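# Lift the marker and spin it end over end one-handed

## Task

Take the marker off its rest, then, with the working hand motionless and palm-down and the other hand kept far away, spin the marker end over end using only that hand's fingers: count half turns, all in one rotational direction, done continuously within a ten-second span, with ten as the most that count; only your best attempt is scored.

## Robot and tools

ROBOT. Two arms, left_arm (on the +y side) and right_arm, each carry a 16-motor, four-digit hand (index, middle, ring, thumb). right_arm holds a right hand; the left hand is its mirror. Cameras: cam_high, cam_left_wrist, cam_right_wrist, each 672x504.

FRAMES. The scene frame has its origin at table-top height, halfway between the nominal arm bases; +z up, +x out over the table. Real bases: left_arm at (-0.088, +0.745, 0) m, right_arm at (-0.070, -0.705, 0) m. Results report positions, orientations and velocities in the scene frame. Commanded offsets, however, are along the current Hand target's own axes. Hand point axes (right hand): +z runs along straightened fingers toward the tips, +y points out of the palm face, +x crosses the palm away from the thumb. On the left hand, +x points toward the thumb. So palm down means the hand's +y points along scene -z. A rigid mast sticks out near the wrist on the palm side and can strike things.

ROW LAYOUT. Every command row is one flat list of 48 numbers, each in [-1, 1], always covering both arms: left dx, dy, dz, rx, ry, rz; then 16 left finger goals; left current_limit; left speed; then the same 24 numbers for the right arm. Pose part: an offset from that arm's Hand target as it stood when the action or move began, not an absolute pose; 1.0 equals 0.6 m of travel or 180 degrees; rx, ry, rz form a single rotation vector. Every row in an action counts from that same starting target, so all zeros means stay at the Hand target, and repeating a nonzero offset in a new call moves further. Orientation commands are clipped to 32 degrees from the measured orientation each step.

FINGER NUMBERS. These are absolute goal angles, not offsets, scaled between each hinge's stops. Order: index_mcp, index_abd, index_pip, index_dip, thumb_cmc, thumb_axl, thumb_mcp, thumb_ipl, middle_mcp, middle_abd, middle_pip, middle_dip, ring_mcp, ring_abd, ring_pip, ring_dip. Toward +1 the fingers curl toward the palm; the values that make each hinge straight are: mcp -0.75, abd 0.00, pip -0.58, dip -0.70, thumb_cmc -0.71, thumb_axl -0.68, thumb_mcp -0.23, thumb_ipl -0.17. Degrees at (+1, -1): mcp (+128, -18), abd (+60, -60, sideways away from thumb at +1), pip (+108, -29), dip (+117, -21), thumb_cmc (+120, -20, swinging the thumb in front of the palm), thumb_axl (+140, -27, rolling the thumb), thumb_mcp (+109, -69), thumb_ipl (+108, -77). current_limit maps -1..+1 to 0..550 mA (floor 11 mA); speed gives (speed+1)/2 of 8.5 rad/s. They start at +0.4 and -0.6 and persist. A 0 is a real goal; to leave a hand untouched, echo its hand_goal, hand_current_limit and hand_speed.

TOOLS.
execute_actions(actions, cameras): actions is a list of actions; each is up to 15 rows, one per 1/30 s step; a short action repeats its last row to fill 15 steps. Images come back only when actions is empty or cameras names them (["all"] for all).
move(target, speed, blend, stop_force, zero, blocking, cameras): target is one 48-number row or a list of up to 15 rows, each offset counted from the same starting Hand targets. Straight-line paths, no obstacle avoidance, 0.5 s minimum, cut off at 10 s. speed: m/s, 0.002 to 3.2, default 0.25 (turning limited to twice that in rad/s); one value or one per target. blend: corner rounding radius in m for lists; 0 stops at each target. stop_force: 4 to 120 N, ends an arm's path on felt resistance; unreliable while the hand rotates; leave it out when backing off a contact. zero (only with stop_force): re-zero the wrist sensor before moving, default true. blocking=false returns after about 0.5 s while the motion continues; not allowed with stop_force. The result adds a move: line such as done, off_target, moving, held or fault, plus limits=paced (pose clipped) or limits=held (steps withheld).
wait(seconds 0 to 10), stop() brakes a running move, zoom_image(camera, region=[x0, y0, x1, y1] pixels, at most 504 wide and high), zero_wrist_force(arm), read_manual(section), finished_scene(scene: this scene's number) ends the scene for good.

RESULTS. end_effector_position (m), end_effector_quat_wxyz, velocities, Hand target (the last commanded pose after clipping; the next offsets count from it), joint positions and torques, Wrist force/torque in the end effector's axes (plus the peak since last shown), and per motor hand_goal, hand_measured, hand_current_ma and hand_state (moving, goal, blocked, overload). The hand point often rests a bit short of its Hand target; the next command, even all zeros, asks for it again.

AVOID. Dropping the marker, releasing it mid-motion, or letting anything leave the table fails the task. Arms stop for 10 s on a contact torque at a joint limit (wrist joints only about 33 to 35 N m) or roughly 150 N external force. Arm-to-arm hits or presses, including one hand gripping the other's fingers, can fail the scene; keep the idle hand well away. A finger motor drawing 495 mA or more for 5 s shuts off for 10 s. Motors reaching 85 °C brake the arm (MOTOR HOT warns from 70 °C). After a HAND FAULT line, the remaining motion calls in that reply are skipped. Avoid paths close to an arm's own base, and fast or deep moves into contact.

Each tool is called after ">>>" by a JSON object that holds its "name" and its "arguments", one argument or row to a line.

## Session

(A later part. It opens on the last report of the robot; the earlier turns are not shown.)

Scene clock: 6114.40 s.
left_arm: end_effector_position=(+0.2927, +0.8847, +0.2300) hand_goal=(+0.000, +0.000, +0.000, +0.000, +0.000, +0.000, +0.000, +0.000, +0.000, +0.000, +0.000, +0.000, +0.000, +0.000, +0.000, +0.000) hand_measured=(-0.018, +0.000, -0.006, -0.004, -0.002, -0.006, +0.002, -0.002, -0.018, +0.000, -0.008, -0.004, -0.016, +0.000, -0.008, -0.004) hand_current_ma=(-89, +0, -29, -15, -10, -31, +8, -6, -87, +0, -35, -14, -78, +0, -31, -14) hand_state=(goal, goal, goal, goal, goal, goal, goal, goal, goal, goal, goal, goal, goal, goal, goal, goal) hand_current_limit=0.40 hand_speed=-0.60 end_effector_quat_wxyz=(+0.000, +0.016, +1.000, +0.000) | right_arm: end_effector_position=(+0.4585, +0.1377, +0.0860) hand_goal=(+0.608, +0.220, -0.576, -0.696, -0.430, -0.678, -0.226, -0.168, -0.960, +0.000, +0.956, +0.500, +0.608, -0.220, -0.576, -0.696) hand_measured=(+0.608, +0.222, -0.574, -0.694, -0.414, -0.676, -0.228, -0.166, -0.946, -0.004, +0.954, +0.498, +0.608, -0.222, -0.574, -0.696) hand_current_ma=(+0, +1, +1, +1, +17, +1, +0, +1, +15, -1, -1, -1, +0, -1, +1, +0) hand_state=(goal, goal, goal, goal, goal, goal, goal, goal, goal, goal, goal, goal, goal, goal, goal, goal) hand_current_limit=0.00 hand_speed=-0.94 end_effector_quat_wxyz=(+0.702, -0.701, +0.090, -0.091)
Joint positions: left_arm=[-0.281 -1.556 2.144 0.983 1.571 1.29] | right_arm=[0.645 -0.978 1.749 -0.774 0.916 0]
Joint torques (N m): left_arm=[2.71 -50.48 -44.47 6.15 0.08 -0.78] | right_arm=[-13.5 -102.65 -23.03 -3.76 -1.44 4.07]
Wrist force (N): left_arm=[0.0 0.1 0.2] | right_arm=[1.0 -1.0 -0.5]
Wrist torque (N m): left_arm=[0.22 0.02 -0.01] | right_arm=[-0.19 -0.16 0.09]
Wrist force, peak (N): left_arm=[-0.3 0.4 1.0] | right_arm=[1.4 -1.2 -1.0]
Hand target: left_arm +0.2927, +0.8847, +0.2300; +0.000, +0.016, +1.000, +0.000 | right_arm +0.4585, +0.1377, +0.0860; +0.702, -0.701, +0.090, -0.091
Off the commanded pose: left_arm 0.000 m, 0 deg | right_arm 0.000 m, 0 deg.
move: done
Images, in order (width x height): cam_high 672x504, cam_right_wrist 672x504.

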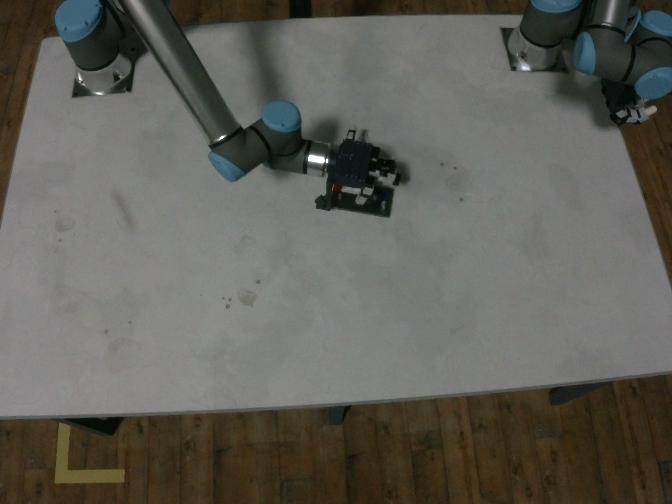

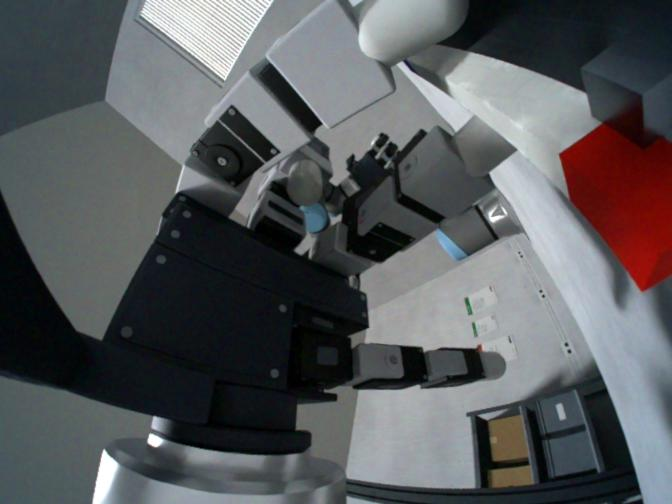

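>>> {"name": "move", "arguments": {
  "target": [0,0,0,0,0,0,0,0,0,0,0,0,0,0,0,0,0,0,0,0,0,0,0.4,-0.6,0,0,-0.0092,0,0,0,0.608,0.22,-0.576,-0.696,-0.43,-0.678,-0.226,-0.168,-0.959,0,0.956,0.5,0.608,-0.22,-0.576,-0.696,0,-0.94],
  "cameras": ["cam_high","cam_right_wrist"],
  "speed": 0.04
}}

>>> {"name": "zoom_image", "arguments": {
  "camera": "cam_high",
  "region": [310, 150, 410, 220]
}}

Scene clock: 6127.97 s.
left_arm: end_effector_position=(+0.2927, +0.8847, +0.2300) hand_goal=(+0.000, +0.000, +0.000, +0.000, +0.000, +0.000, +0.000, +0.000, +0.000, +0.000, +0.000, +0.000, +0.000, +0.000, +0.000, +0.000) hand_measured=(-0.018, +0.000, -0.006, -0.004, -0.002, -0.006, +0.002, -0.002, -0.018, +0.000, -0.008, -0.004, -0.016, +0.000, -0.008, -0.004) hand_current_ma=(-89, +0, -29, -15, -10, -31, +8, -6, -87, +0, -35, -14, -78, +0, -31, -14) hand_state=(goal, goal, goal, goal, goal, goal, goal, goal, goal, goal, goal, goal, goal, goal, goal, goal) hand_current_limit=0.40 hand_speed=-0.60 end_effector_quat_wxyz=(+0.000, +0.016, +1.000, +0.000) | right_arm: end_effector_position=(+0.4572, +0.1324, +0.0860) hand_goal=(+0.608, +0.220, -0.576, -0.696, -0.430, -0.678, -0.226, -0.168, -0.960, +0.000, +0.956, +0.500, +0.608, -0.220, -0.576, -0.696) hand_measured=(+0.608, +0.222, -0.574, -0.694, -0.414, -0.676, -0.228, -0.166, -0.946, -0.004, +0.954, +0.498, +0.608, -0.222, -0.574, -0.696) hand_current_ma=(+0, +1, +1, +1, +17, +1, +0, +1, +15, -1, -1, -1, +0, -1, +1, +0) hand_state=(goal, goal, goal, goal, goal, goal, goal, goal, goal, goal, goal, goal, goal, goal, goal, goal) hand_current_limit=0.00 hand_speed=-0.94 end_effector_quat_wxyz=(+0.702, -0.701, +0.090, -0.091)
Joint positions: left_arm=[-0.281 -1.556 2.144 0.983 1.571 1.29] | right_arm=[0.64 -0.984 1.76 -0.78 0.911 0]
Joint torques (N m): left_arm=[0.81 -48.18 -44.35 5.98 0.73 -0.7] | right_arm=[-15.58 -101.68 -22.85 -3.48 -1.65 3.92]
Wrist force (N): left_arm=[-0.1 0.3 0.4] | right_arm=[1.2 -0.7 0.0]
Wrist torque (N m): left_arm=[0.22 0.04 -0.02] | right_arm=[-0.21 -0.20 0.13]
Wrist force, peak (N): left_arm=[-0.3 0.1 1.1] | right_arm=[1.5 -1.2 -0.3]
Hand target: left_arm +0.2927, +0.8847, +0.2300; +0.000, +0.016, +1.000, +0.000 | right_arm +0.4571, +0.1323, +0.0860; +0.702, -0.701, +0.090, -0.091
Off the commanded pose: left_arm 0.000 m, 0 deg | right_arm 0.000 m, 0 deg.
move: done
Images, in order (width x height): cam_high 672x504, cam_right_wrist 672x504.

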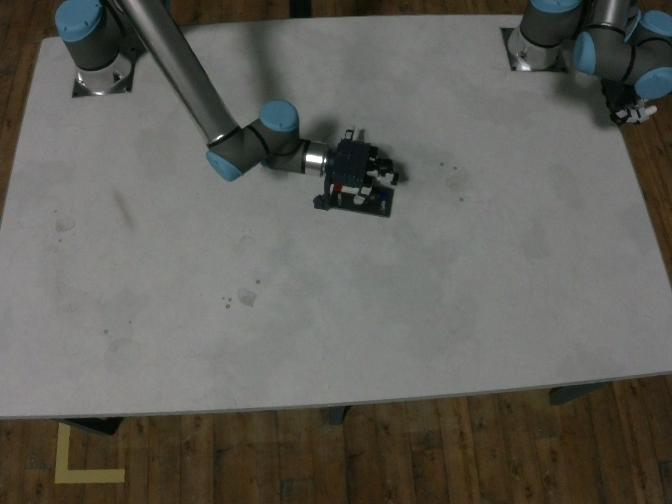

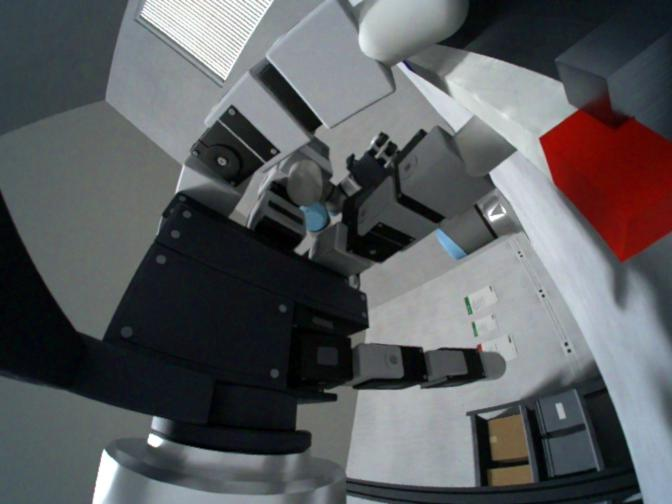

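Scaled by 5.040.

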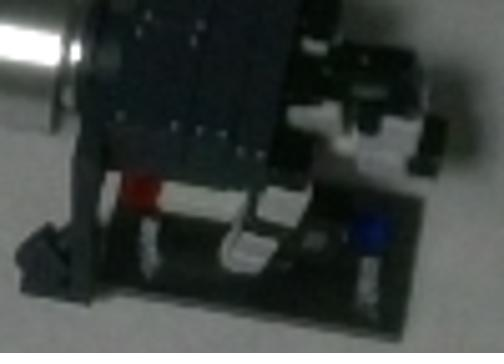

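>>> {"name": "move", "arguments": {
  "target": [0,0,0,0,0,0,0,0,0,0,0,0,0,0,0,0,0,0,0,0,0,0,0.4,-0.6,0,0,0,0,0,0,0.608,0.43,-0.576,-0.696,-0.43,-0.678,-0.226,-0.168,-0.959,0,0.956,0.5,0.608,-0.46,-0.576,-0.696,0,-0.94],
  "speed": 0.05
}}

>>> {"name": "move", "arguments": {
  "target": [0,0,0,0,0,0,0,0,0,0,0,0,0,0,0,0,0,0,0,0,0,0,0.4,-0.6,0,-0.1,0,0,0,0,0.608,0.43,-0.576,-0.696,-0.43,-0.678,-0.226,-0.168,-0.959,0,0.956,0.5,0.608,-0.46,-0.576,-0.696,0,-0.94],
  "speed": 0.06
}}

>>> {"name": "move", "arguments": {
  "target": [0,0,0,0,0,0,0,0,0,0,0,0,0,0,0,0,0,0,0,0,0,0,0.4,-0.6,-0.0926,0.0278,-0.3313,0,0,0,0.608,0.43,-0.576,-0.696,-0.43,-0.678,-0.226,-0.168,-0.959,0,0.956,0.5,0.608,-0.46,-0.576,-0.696,0,-0.94],
  "speed": 0.2
}}

>>> {"name": "move", "arguments": {
  "target": [0,0,0,0,0,0,0,0,0,0,0,0,0,0,0,0,0,0,0,0,0,0,0.4,-0.6,0,0,0,0,0,0,0.863,0.44,-0.839,-0.986,0.357,-0.678,-0.661,0.892,-0.959,0,0.956,0.5,0.863,-0.465,-0.839,-0.986,0,-0.94],
  "cameras": ["cam_right_wrist"]
}}

Scene clock: 6268.03 s.
left_arm: end_effector_position=(+0.2927, +0.8847, +0.2300) hand_goal=(+0.000, +0.000, +0.000, +0.000, +0.000, +0.000, +0.000, +0.000, +0.000, +0.000, +0.000, +0.000, +0.000, +0.000, +0.000, +0.000) hand_measured=(-0.018, +0.000, -0.006, -0.004, -0.002, -0.006, +0.002, -0.002, -0.018, +0.000, -0.008, -0.004, -0.016, +0.000, -0.008, -0.004) hand_current_ma=(-89, +0, -29, -15, -10, -31, +8, -6, -87, +0, -35, -14, -78, +0, -31, -14) hand_state=(goal, goal, goal, goal, goal, goal, goal, goal, goal, goal, goal, goal, goal, goal, goal, goal) hand_current_limit=0.40 hand_speed=-0.60 end_effector_quat_wxyz=(+0.000, +0.016, +1.000, +0.000) | right_arm: end_effector_position=(+0.4571, +0.1323, +0.0860) hand_goal=(+0.608, +0.430, -0.576, -0.696, -0.430, -0.678, -0.226, -0.168, -0.960, +0.000, +0.956, +0.500, +0.608, -0.460, -0.576, -0.696) hand_measured=(+0.608, +0.322, -0.574, -0.694, -0.414, -0.676, -0.228, -0.166, -0.946, -0.004, +0.954, +0.498, +0.608, -0.314, -0.574, -0.696) hand_current_ma=(+0, -249, +1, +1, +17, +1, +0, +1, +15, -1, -1, -1, +0, +275, +1, +0) hand_state=(goal, moving, goal, goal, goal, goal, goal, goal, goal, goal, goal, goal, goal, moving, goal, goal) hand_current_limit=0.00 hand_speed=-0.94 end_effector_quat_wxyz=(+0.702, -0.701, +0.090, -0.091)
Joint positions: left_arm=[-0.281 -1.556 2.144 0.983 1.571 1.29] | right_arm=[0.64 -0.984 1.761 -0.78 0.911 0]
Joint torques (N m): left_arm=[-0.46 -46.71 -44.57 6.25 0.77 -0.41] | right_arm=[-14.76 -102.59 -22.54 -3.56 -1.65 3.89]
Wrist force (N): left_arm=[0.0 0.4 0.4] | right_arm=[0.6 -0.9 -0.1]
Wrist torque (N m): left_arm=[0.24 0.03 -0.01] | right_arm=[-0.23 -0.13 0.08]
Wrist force, peak (N): left_arm=[-0.5 -0.5 0.7] | right_arm=[1.2 -1.2 -0.8]
Hand target: left_arm +0.2927, +0.8847, +0.2300; +0.000, +0.016, +1.000, +0.000 | right_arm +0.4571, +0.1323, +0.0860; +0.702, -0.701, +0.090, -0.091
Off the commanded pose: left_arm 0.000 m, 0 deg | right_arm 0.000 m, 0 deg.
move: done

Scene clock: 6269.47 s.
left_arm: end_effector_position=(+0.2927, +0.8847, +0.2300) hand_goal=(+0.000, +0.000, +0.000, +0.000, +0.000, +0.000, +0.000, +0.000, +0.000, +0.000, +0.000, +0.000, +0.000, +0.000, +0.000, +0.000) hand_measured=(-0.018, +0.000, -0.006, -0.004, -0.002, -0.006, +0.002, -0.002, -0.018, +0.000, -0.008, -0.004, -0.016, +0.000, -0.008, -0.004) hand_current_ma=(-89, +0, -29, -15, -10, -31, +8, -6, -87, +0, -35, -14, -78, +0, -31, -14) hand_state=(goal, goal, goal, goal, goal, goal, goal, goal, goal, goal, goal, goal, goal, goal, goal, goal) hand_current_limit=0.40 hand_speed=-0.60 end_effector_quat_wxyz=(+0.000, +0.016, +1.000, +0.000) | right_arm: end_effector_position=(+0.4570, +0.1322, +0.1459) hand_goal=(+0.608, +0.430, -0.576, -0.696, -0.430, -0.678, -0.226, -0.168, -0.960, +0.000, +0.956, +0.500, +0.608, -0.460, -0.576, -0.696) hand_measured=(+0.608, +0.322, -0.574, -0.694, -0.414, -0.676, -0.228, -0.166, -0.946, -0.004, +0.954, +0.498, +0.608, -0.314, -0.574, -0.696) hand_current_ma=(+0, -249, +1, +1, +17, +1, +0, +1, +15, -1, -1, -1, +0, +275, +1, +0) hand_state=(goal, blocked, goal, goal, goal, goal, goal, goal, goal, goal, goal, goal, goal, blocked, goal, goal) hand_current_limit=0.00 hand_speed=-0.94 end_effector_quat_wxyz=(+0.702, -0.701, +0.090, -0.091)
Joint positions: left_arm=[-0.281 -1.556 2.144 0.983 1.571 1.29] | right_arm=[0.64 -1.051 1.737 -0.689 0.911 0]
Joint torques (N m): left_arm=[-1.59 -48.48 -45.07 6.56 0.76 -1.04] | right_arm=[-1.97 -98.01 -48.92 0.56 1.66 -0.66]
Wrist force (N): left_arm=[-0.1 0.2 0.4] | right_arm=[0.9 -0.3 -0.1]
Wrist torque (N m): left_arm=[0.21 0.04 -0.02] | right_arm=[-0.18 -0.18 0.09]
Wrist force, peak (N): left_arm=[0.0 0.5 1.2] | right_arm=[1.0 -0.9 -0.8]
Hand target: left_arm +0.2927, +0.8847, +0.2300; +0.000, +0.016, +1.000, +0.000 | right_arm +0.4570, +0.1322, +0.1460; +0.702, -0.701, +0.090, -0.091
Off the commanded pose: left_arm 0.000 m, 0 deg | right_arm 0.000 m, 0 deg.
move: done

Scene clock: 6271.13 s.
left_arm: end_effector_position=(+0.2927, +0.8847, +0.2300) hand_goal=(+0.000, +0.000, +0.000, +0.000, +0.000, +0.000, +0.000, +0.000, +0.000, +0.000, +0.000, +0.000, +0.000, +0.000, +0.000, +0.000) hand_measured=(-0.018, +0.000, -0.006, -0.004, -0.002, -0.006, +0.002, -0.002, -0.018, +0.000, -0.008, -0.004, -0.016, +0.000, -0.008, -0.004) hand_current_ma=(-89, +0, -29, -15, -10, -31, +8, -6, -87, +0, -35, -14, -78, +0, -31, -14) hand_state=(goal, goal, goal, goal, goal, goal, goal, goal, goal, goal, goal, goal, goal, goal, goal, goal) hand_current_limit=0.40 hand_speed=-0.60 end_effector_quat_wxyz=(+0.000, +0.016, +1.000, +0.000) | right_arm: end_effector_position=(+0.3529, -0.0459, +0.1287) hand_goal=(+0.608, +0.430, -0.576, -0.696, -0.430, -0.678, -0.226, -0.168, -0.960, +0.000, +0.956, +0.500, +0.608, -0.460, -0.576, -0.696) hand_measured=(+0.608, +0.322, -0.574, -0.694, -0.414, -0.676, -0.228, -0.166, -0.946, -0.004, +0.954, +0.498, +0.608, -0.314, -0.574, -0.696) hand_current_ma=(+0, -249, +1, +1, +17, +1, +0, +1, +15, -1, -1, -1, +0, +275, +1, +0) hand_state=(goal, blocked, goal, goal, goal, goal, goal, goal, goal, goal, goal, goal, goal, blocked, goal, goal) hand_current_limit=0.00 hand_speed=-0.94 end_effector_quat_wxyz=(+0.702, -0.701, +0.090, -0.091)
Joint positions: left_arm=[-0.281 -1.556 2.144 0.983 1.571 1.29] | right_arm=[0.498 -1.293 2.163 -0.874 0.769 0]
Joint torques (N m): left_arm=[-2.54 -47.43 -45.52 6.05 0.72 -0.6] | right_arm=[-13.73 -73 -18.7 -3.45 -2.19 3.54]
Wrist force (N): left_arm=[0.7 0.3 0.7] | right_arm=[0.7 -0.3 -0.3]
Wrist torque (N m): left_arm=[0.20 -0.05 0.05] | right_arm=[-0.17 -0.13 0.06]
Wrist force, peak (N): left_arm=[0.7 0.3 0.7] | right_arm=[0.8 -0.2 -2.3]
Hand target: left_arm +0.2927, +0.8847, +0.2300; +0.000, +0.016, +1.000, +0.000 | right_arm +0.3529, -0.0459, +0.1287; +0.702, -0.701, +0.090, -0.091
Off the commanded pose: left_arm 0.000 m, 0 deg | right_arm 0.000 m, 0 deg.
move: done

Scene clock: 6276.13 s.
left_arm: end_effector_position=(+0.2927, +0.8847, +0.2300) hand_goal=(+0.000, +0.000, +0.000, +0.000, +0.000, +0.000, +0.000, +0.000, +0.000, +0.000, +0.000, +0.000, +0.000, +0.000, +0.000, +0.000) hand_measured=(-0.018, +0.000, -0.006, -0.004, -0.002, -0.006, +0.002, -0.002, -0.018, +0.000, -0.008, -0.004, -0.016, +0.000, -0.008, -0.004) hand_current_ma=(-89, +0, -29, -15, -10, -31, +8, -6, -87, +0, -35, -14, -78, +0, -31, -14) hand_state=(goal, goal, goal, goal, goal, goal, goal, goal, goal, goal, goal, goal, goal, goal, goal, goal) hand_current_limit=0.40 hand_speed=-0.60 end_effector_quat_wxyz=(+0.000, +0.016, +1.000, +0.000) | right_arm: end_effector_position=(+0.3529, -0.0459, +0.1287) hand_goal=(+0.862, +0.440, -0.840, -0.986, +0.356, -0.678, -0.662, +0.892, -0.960, +0.000, +0.956, +0.500, +0.862, -0.466, -0.840, -0.986) hand_measured=(+0.854, +0.350, -0.844, -0.988, +0.356, -0.676, -0.658, +0.606, -0.946, -0.004, +0.954, +0.498, +0.856, -0.364, -0.844, -0.988) hand_current_ma=(-7, -187, -2, -1, +0, +0, +4, -7, +15, -1, -1, -1, -5, +231, -2, -1) hand_state=(goal, blocked, goal, goal, goal, goal, goal, moving, goal, goal, goal, goal, goal, blocked, goal, goal) hand_current_limit=0.00 hand_speed=-0.94 end_effector_quat_wxyz=(+0.702, -0.701, +0.090, -0.091)
Joint positions: left_arm=[-0.281 -1.556 2.144 0.983 1.571 1.29] | right_arm=[0.498 -1.293 2.163 -0.874 0.769 0.001]
Joint torques (N m): left_arm=[0.65 -48.13 -43.79 5.96 0.58 -0.31] | right_arm=[-14.27 -72.38 -19.67 -3.16 -1.54 3.61]
Wrist force (N): left_arm=[-0.2 -0.3 0.0] | right_arm=[0.7 -0.6 -0.5]
Wrist torque (N m): left_arm=[0.18 0.05 -0.01] | right_arm=[-0.17 -0.12 0.08]
Wrist force, peak (N): left_arm=[0.2 -0.2 1.2] | right_arm=[1.3 -0.9 -0.9]
Hand target: left_arm +0.2927, +0.8847, +0.2300; +0.000, +0.016, +1.000, +0.000 | right_arm +0.3529, -0.0459, +0.1287; +0.702, -0.701, +0.090, -0.091
Off the commanded pose: left_arm 0.000 m, 0 deg | right_arm 0.000 m, 0 deg.
move: moving (right_arm; no rest 5 s after the path's end)
Images, in order (width x height): cam_right_wrist 672x504.

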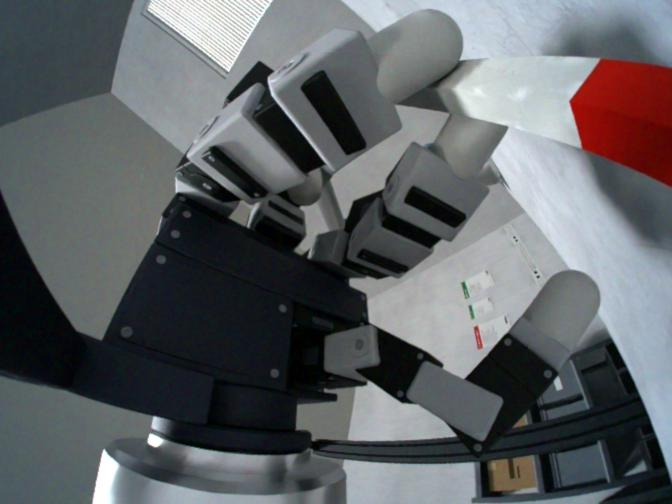

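>>> {"name": "move", "arguments": {
  "target": [
    [0,0,0,0,0,0,0,0,0,0,0,0,0,0,0,0,0,0,0,0,0,0,0.4,-0.6,0,0,0,0,0,0,0.863,0.39,-0.839,-0.986,0.357,-0.678,-0.661,0.892,-0.959,0,0.956,0.5,0.863,-0.405,-0.839,-0.986,0,-0.9],
    [0,0,0,0,0,0,0,0,0,0,0,0,0,0,0,0,0,0,0,0,0,0,0.4,-0.6,0,0,0,0,0,0,0.863,0.39,-0.839,-0.986,0.357,-0.678,-0.661,0.892,-0.658,0,0.942,-0.203,0.863,-0.405,-0.839,-0.986,0,-0.7],
    [0,0,0,0,0,0,0,0,0,0,0,0,0,0,0,0,0,0,0,0,0,0,0.4,-0.6,0,0,0,0,0,0,0.863,0.39,-0.839,-0.986,0.357,-0.678,-0.661,0.892,-0.329,0,0.358,-0.29,0.863,-0.405,-0.839,-0.986,0,-0.7],
    [0,0,0,0,0,0,0,0,0,0,0,0,0,0,0,0,0,0,0,0,0,0,0.4,-0.6,0,0,0,0,0,0,0.863,0.39,-0.839,-0.986,0.357,-0.678,-0.661,0.892,-0.082,0,0.036,-0.42,0.863,-0.405,-0.839,-0.986,0,-0.7]
  ],
  "cameras": ["cam_right_wrist"]
}}

Scene clock: 6289.07 s.
left_arm: end_effector_position=(+0.2927, +0.8847, +0.2300) hand_goal=(+0.000, +0.000, +0.000, +0.000, +0.000, +0.000, +0.000, +0.000, +0.000, +0.000, +0.000, +0.000, +0.000, +0.000, +0.000, +0.000) hand_measured=(-0.018, +0.000, -0.006, -0.004, -0.002, -0.006, +0.002, -0.002, -0.018, +0.000, -0.008, -0.004, -0.016, +0.000, -0.008, -0.004) hand_current_ma=(-89, +0, -29, -15, -10, -31, +8, -6, -87, +0, -35, -14, -78, +0, -31, -14) hand_state=(goal, goal, goal, goal, goal, goal, goal, goal, goal, goal, goal, goal, goal, goal, goal, goal) hand_current_limit=0.40 hand_speed=-0.60 end_effector_quat_wxyz=(+0.000, +0.016, +1.000, +0.000) | right_arm: end_effector_position=(+0.3529, -0.0459, +0.1287) hand_goal=(+0.862, +0.390, -0.840, -0.986, +0.356, -0.678, -0.662, +0.892, -0.082, +0.000, +0.036, -0.420, +0.862, -0.406, -0.840, -0.986) hand_measured=(+0.854, +0.350, -0.844, -0.988, +0.356, -0.676, -0.658, +0.888, -0.080, -0.004, +0.038, -0.418, +0.856, -0.362, -0.844, -0.988) hand_current_ma=(-7, -57, -3, -1, +0, +0, +3, -3, +2, -1, +1, +1, -4, +65, -3, -1) hand_state=(goal, blocked, goal, goal, goal, goal, goal, goal, goal, goal, goal, goal, goal, blocked, goal, goal) hand_current_limit=0.00 hand_speed=-0.70 end_effector_quat_wxyz=(+0.702, -0.701, +0.090, -0.091)
Joint positions: left_arm=[-0.281 -1.556 2.144 0.983 1.571 1.29] | right_arm=[0.498 -1.293 2.163 -0.874 0.769 0.001]
Joint torques (N m): left_arm=[0.15 -44.75 -43.51 6.4 0.58 -0.46] | right_arm=[-12.54 -74.36 -20.68 -3.18 -1.45 3.57]
Wrist force (N): left_arm=[0.1 0.1 0.2] | right_arm=[1.0 -0.4 -0.7]
Wrist torque (N m): left_arm=[0.21 0.01 0.01] | right_arm=[-0.11 -0.16 0.12]
Wrist force, peak (N): left_arm=[-0.1 -0.3 1.2] | right_arm=[1.2 -0.7 -1.2]
Hand target: left_arm +0.2927, +0.8847, +0.2300; +0.000, +0.016, +1.000, +0.000 | right_arm +0.3529, -0.0459, +0.1287; +0.702, -0.701, +0.090, -0.091
Off the commanded pose: left_arm 0.000 m, 0 deg | right_arm 0.000 m, 0 deg.
move: done
Images, in order (width x height): cam_right_wrist 672x504.

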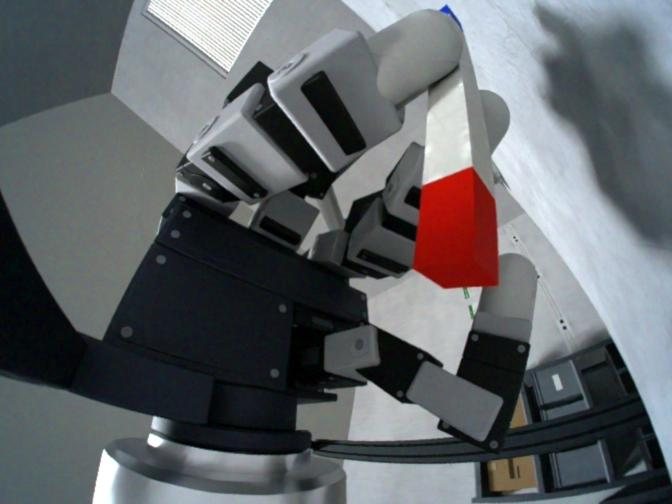

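>>> {"name": "move", "arguments": {
  "target": [
    [0,0,0,0,0,0,0,0,0,0,0,0,0,0,0,0,0,0,0,0,0,0,0.4,-0.6,0,0,0,0,0,0,0.863,0.39,-0.839,-0.986,0.357,-0.678,-0.661,0.892,0.164,0,-0.285,-0.551,0.863,-0.405,-0.839,-0.986,0,-0.7],
    [0,0,0,0,0,0,0,0,0,0,0,0,0,0,0,0,0,0,0,0,0,0,0.4,-0.6,0,0,0,0,0,0,0.863,0.39,-0.839,-0.986,0.357,-0.678,-0.661,0.892,0.25,0,-0.328,-0.493,0.863,-0.405,-0.839,-0.986,0,-0.7]
  ],
  "cameras": ["cam_right_wrist"]
}}

Scene clock: 6296.23 s.
left_arm: end_effector_position=(+0.2927, +0.8847, +0.2300) hand_goal=(+0.000, +0.000, +0.000, +0.000, +0.000, +0.000, +0.000, +0.000, +0.000, +0.000, +0.000, +0.000, +0.000, +0.000, +0.000, +0.000) hand_measured=(-0.018, +0.000, -0.006, -0.004, -0.002, -0.006, +0.002, -0.002, -0.018, +0.000, -0.008, -0.004, -0.016, +0.000, -0.008, -0.004) hand_current_ma=(-89, +0, -29, -15, -10, -31, +8, -6, -87, +0, -35, -14, -78, +0, -31, -14) hand_state=(goal, goal, goal, goal, goal, goal, goal, goal, goal, goal, goal, goal, goal, goal, goal, goal) hand_current_limit=0.40 hand_speed=-0.60 end_effector_quat_wxyz=(+0.000, +0.016, +1.000, +0.000) | right_arm: end_effector_position=(+0.3529, -0.0459, +0.1287) hand_goal=(+0.862, +0.390, -0.840, -0.986, +0.356, -0.678, -0.662, +0.892, +0.250, +0.000, -0.328, -0.494, +0.862, -0.406, -0.840, -0.986) hand_measured=(+0.862, +0.350, -0.842, -0.988, +0.356, -0.676, -0.658, +0.888, +0.228, -0.004, -0.332, -0.504, +0.864, -0.362, -0.842, -0.988) hand_current_ma=(+0, -57, -1, +0, +0, +0, +3, -3, -32, -1, -3, -8, +1, +65, -1, -1) hand_state=(goal, blocked, goal, goal, goal, goal, goal, goal, blocked, goal, goal, goal, goal, blocked, goal, goal) hand_current_limit=0.00 hand_speed=-0.70 end_effector_quat_wxyz=(+0.702, -0.701, +0.090, -0.091)
Joint positions: left_arm=[-0.281 -1.556 2.144 0.983 1.571 1.29] | right_arm=[0.498 -1.293 2.163 -0.874 0.769 0.001]
Joint torques (N m): left_arm=[1.71 -48.89 -44.76 6.43 0.75 -0.25] | right_arm=[-12.55 -72.37 -21.04 -2.94 -1.48 3.67]
Wrist force (N): left_arm=[-0.3 -0.3 0.5] | right_arm=[1.2 -0.7 -0.7]
Wrist torque (N m): left_arm=[0.15 0.06 -0.03] | right_arm=[-0.13 -0.19 0.14]
Wrist force, peak (N): left_arm=[0.0 -0.6 1.2] | right_arm=[1.8 -0.3 -0.9]
Hand target: left_arm +0.2927, +0.8847, +0.2300; +0.000, +0.016, +1.000, +0.000 | right_arm +0.3529, -0.0459, +0.1287; +0.702, -0.701, +0.090, -0.091
Off the commanded pose: left_arm 0.000 m, 0 deg | right_arm 0.000 m, 0 deg.
move: done
Images, in order (width x height): cam_right_wrist 672x504.

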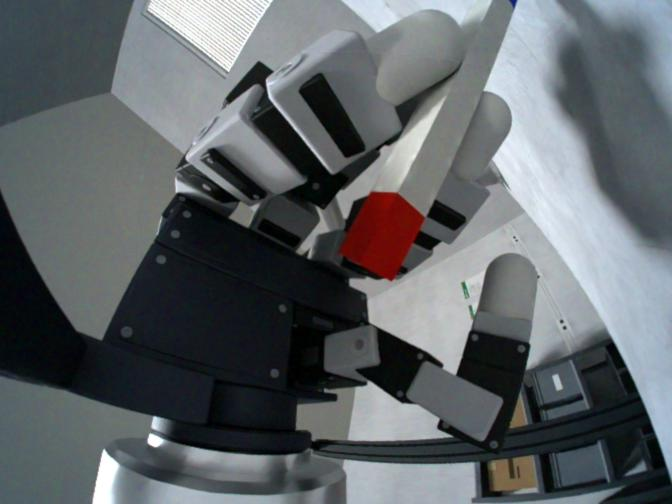

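>>> {"name": "move", "arguments": {
  "target": [
    [0,0,0,0,0,0,0,0,0,0,0,0,0,0,0,0,0,0,0,0,0,0,0.4,-0.6,0,0,0,0,0,0,0.863,0.39,-0.839,-0.986,0.357,-0.678,-0.811,0.892,0.2,0,-0.34,-0.51,0.863,-0.405,-0.839,-0.986,0,-0.7],
    [0,0,0,0,0,0,0,0,0,0,0,0,0,0,0,0,0,0,0,0,0,0,0.4,-0.6,0,0,0,0,0,0,0.863,0.39,-0.839,-0.986,0.887,-0.678,-0.811,0.892,0.1,0,-0.34,-0.51,0.863,-0.405,-0.839,-0.986,0,-0.7],
    [0,0,0,0,0,0,0,0,0,0,0,0,0,0,0,0,0,0,0,0,0,0,0.4,-0.6,0,0,0,0,0,0,0.863,0.39,-0.839,-0.986,0.897,-0.678,-0.756,0.929,-0.3,0,-0.4,-0.5,0.863,-0.405,-0.839,-0.986,0,-0.8],
    [0,0,0,0,0,0,0,0,0,0,0,0,0,0,0,0,0,0,0,0,0,0,0.4,-0.6,0,0,0,0,0,0,0.863,0.39,-0.839,-0.986,0.914,-0.678,-0.702,0.975,-0.3,0,-0.4,-0.5,0.863,-0.405,-0.839,-0.986,0,-0.8]
  ],
  "cameras": ["cam_right_wrist"]
}}

Scene clock: 6310.90 s.
left_arm: end_effector_position=(+0.2927, +0.8847, +0.2300) hand_goal=(+0.000, +0.000, +0.000, +0.000, +0.000, +0.000, +0.000, +0.000, +0.000, +0.000, +0.000, +0.000, +0.000, +0.000, +0.000, +0.000) hand_measured=(-0.018, +0.000, -0.006, -0.004, -0.002, -0.006, +0.002, -0.002, -0.018, +0.000, -0.008, -0.004, -0.016, +0.000, -0.008, -0.004) hand_current_ma=(-89, +0, -29, -15, -10, -31, +8, -6, -87, +0, -35, -14, -78, +0, -31, -14) hand_state=(goal, goal, goal, goal, goal, goal, goal, goal, goal, goal, goal, goal, goal, goal, goal, goal) hand_current_limit=0.40 hand_speed=-0.60 end_effector_quat_wxyz=(+0.000, +0.016, +1.000, +0.000) | right_arm: end_effector_position=(+0.3529, -0.0459, +0.1287) hand_goal=(+0.862, +0.390, -0.840, -0.986, +0.914, -0.678, -0.702, +0.974, -0.300, +0.000, -0.400, -0.500, +0.862, -0.406, -0.840, -0.986) hand_measured=(+0.852, +0.350, -0.848, -0.988, +0.898, -0.676, -0.730, +0.946, -0.282, -0.004, -0.396, -0.502, +0.858, -0.362, -0.844, -0.988) hand_current_ma=(-9, -57, -6, -1, -17, +0, -60, -62, +22, -1, +3, -1, -2, +65, -3, -1) hand_state=(goal, blocked, goal, goal, goal, goal, blocked, blocked, goal, goal, goal, goal, goal, blocked, goal, goal) hand_current_limit=0.00 hand_speed=-0.80 end_effector_quat_wxyz=(+0.702, -0.701, +0.090, -0.091)
Joint positions: left_arm=[-0.281 -1.556 2.144 0.983 1.571 1.29] | right_arm=[0.498 -1.293 2.163 -0.874 0.769 0.001]
Joint torques (N m): left_arm=[0.5 -47.2 -43.49 6.01 0.8 -0.67] | right_arm=[-12.97 -74.88 -20.29 -2.51 -0.93 3.37]
Wrist force (N): left_arm=[0.1 -0.7 0.8] | right_arm=[1.0 -0.1 -0.6]
Wrist torque (N m): left_arm=[0.06 0.02 0.03] | right_arm=[-0.10 -0.15 0.16]
Wrist force, peak (N): left_arm=[-0.4 0.0 1.1] | right_arm=[1.6 -0.3 -1.2]
Hand target: left_arm +0.2927, +0.8847, +0.2300; +0.000, +0.016, +1.000, +0.000 | right_arm +0.3529, -0.0459, +0.1287; +0.702, -0.701, +0.090, -0.091
Off the commanded pose: left_arm 0.000 m, 0 deg | right_arm 0.000 m, 0 deg.
move: done
Images, in order (width x height): cam_right_wrist 672x504.

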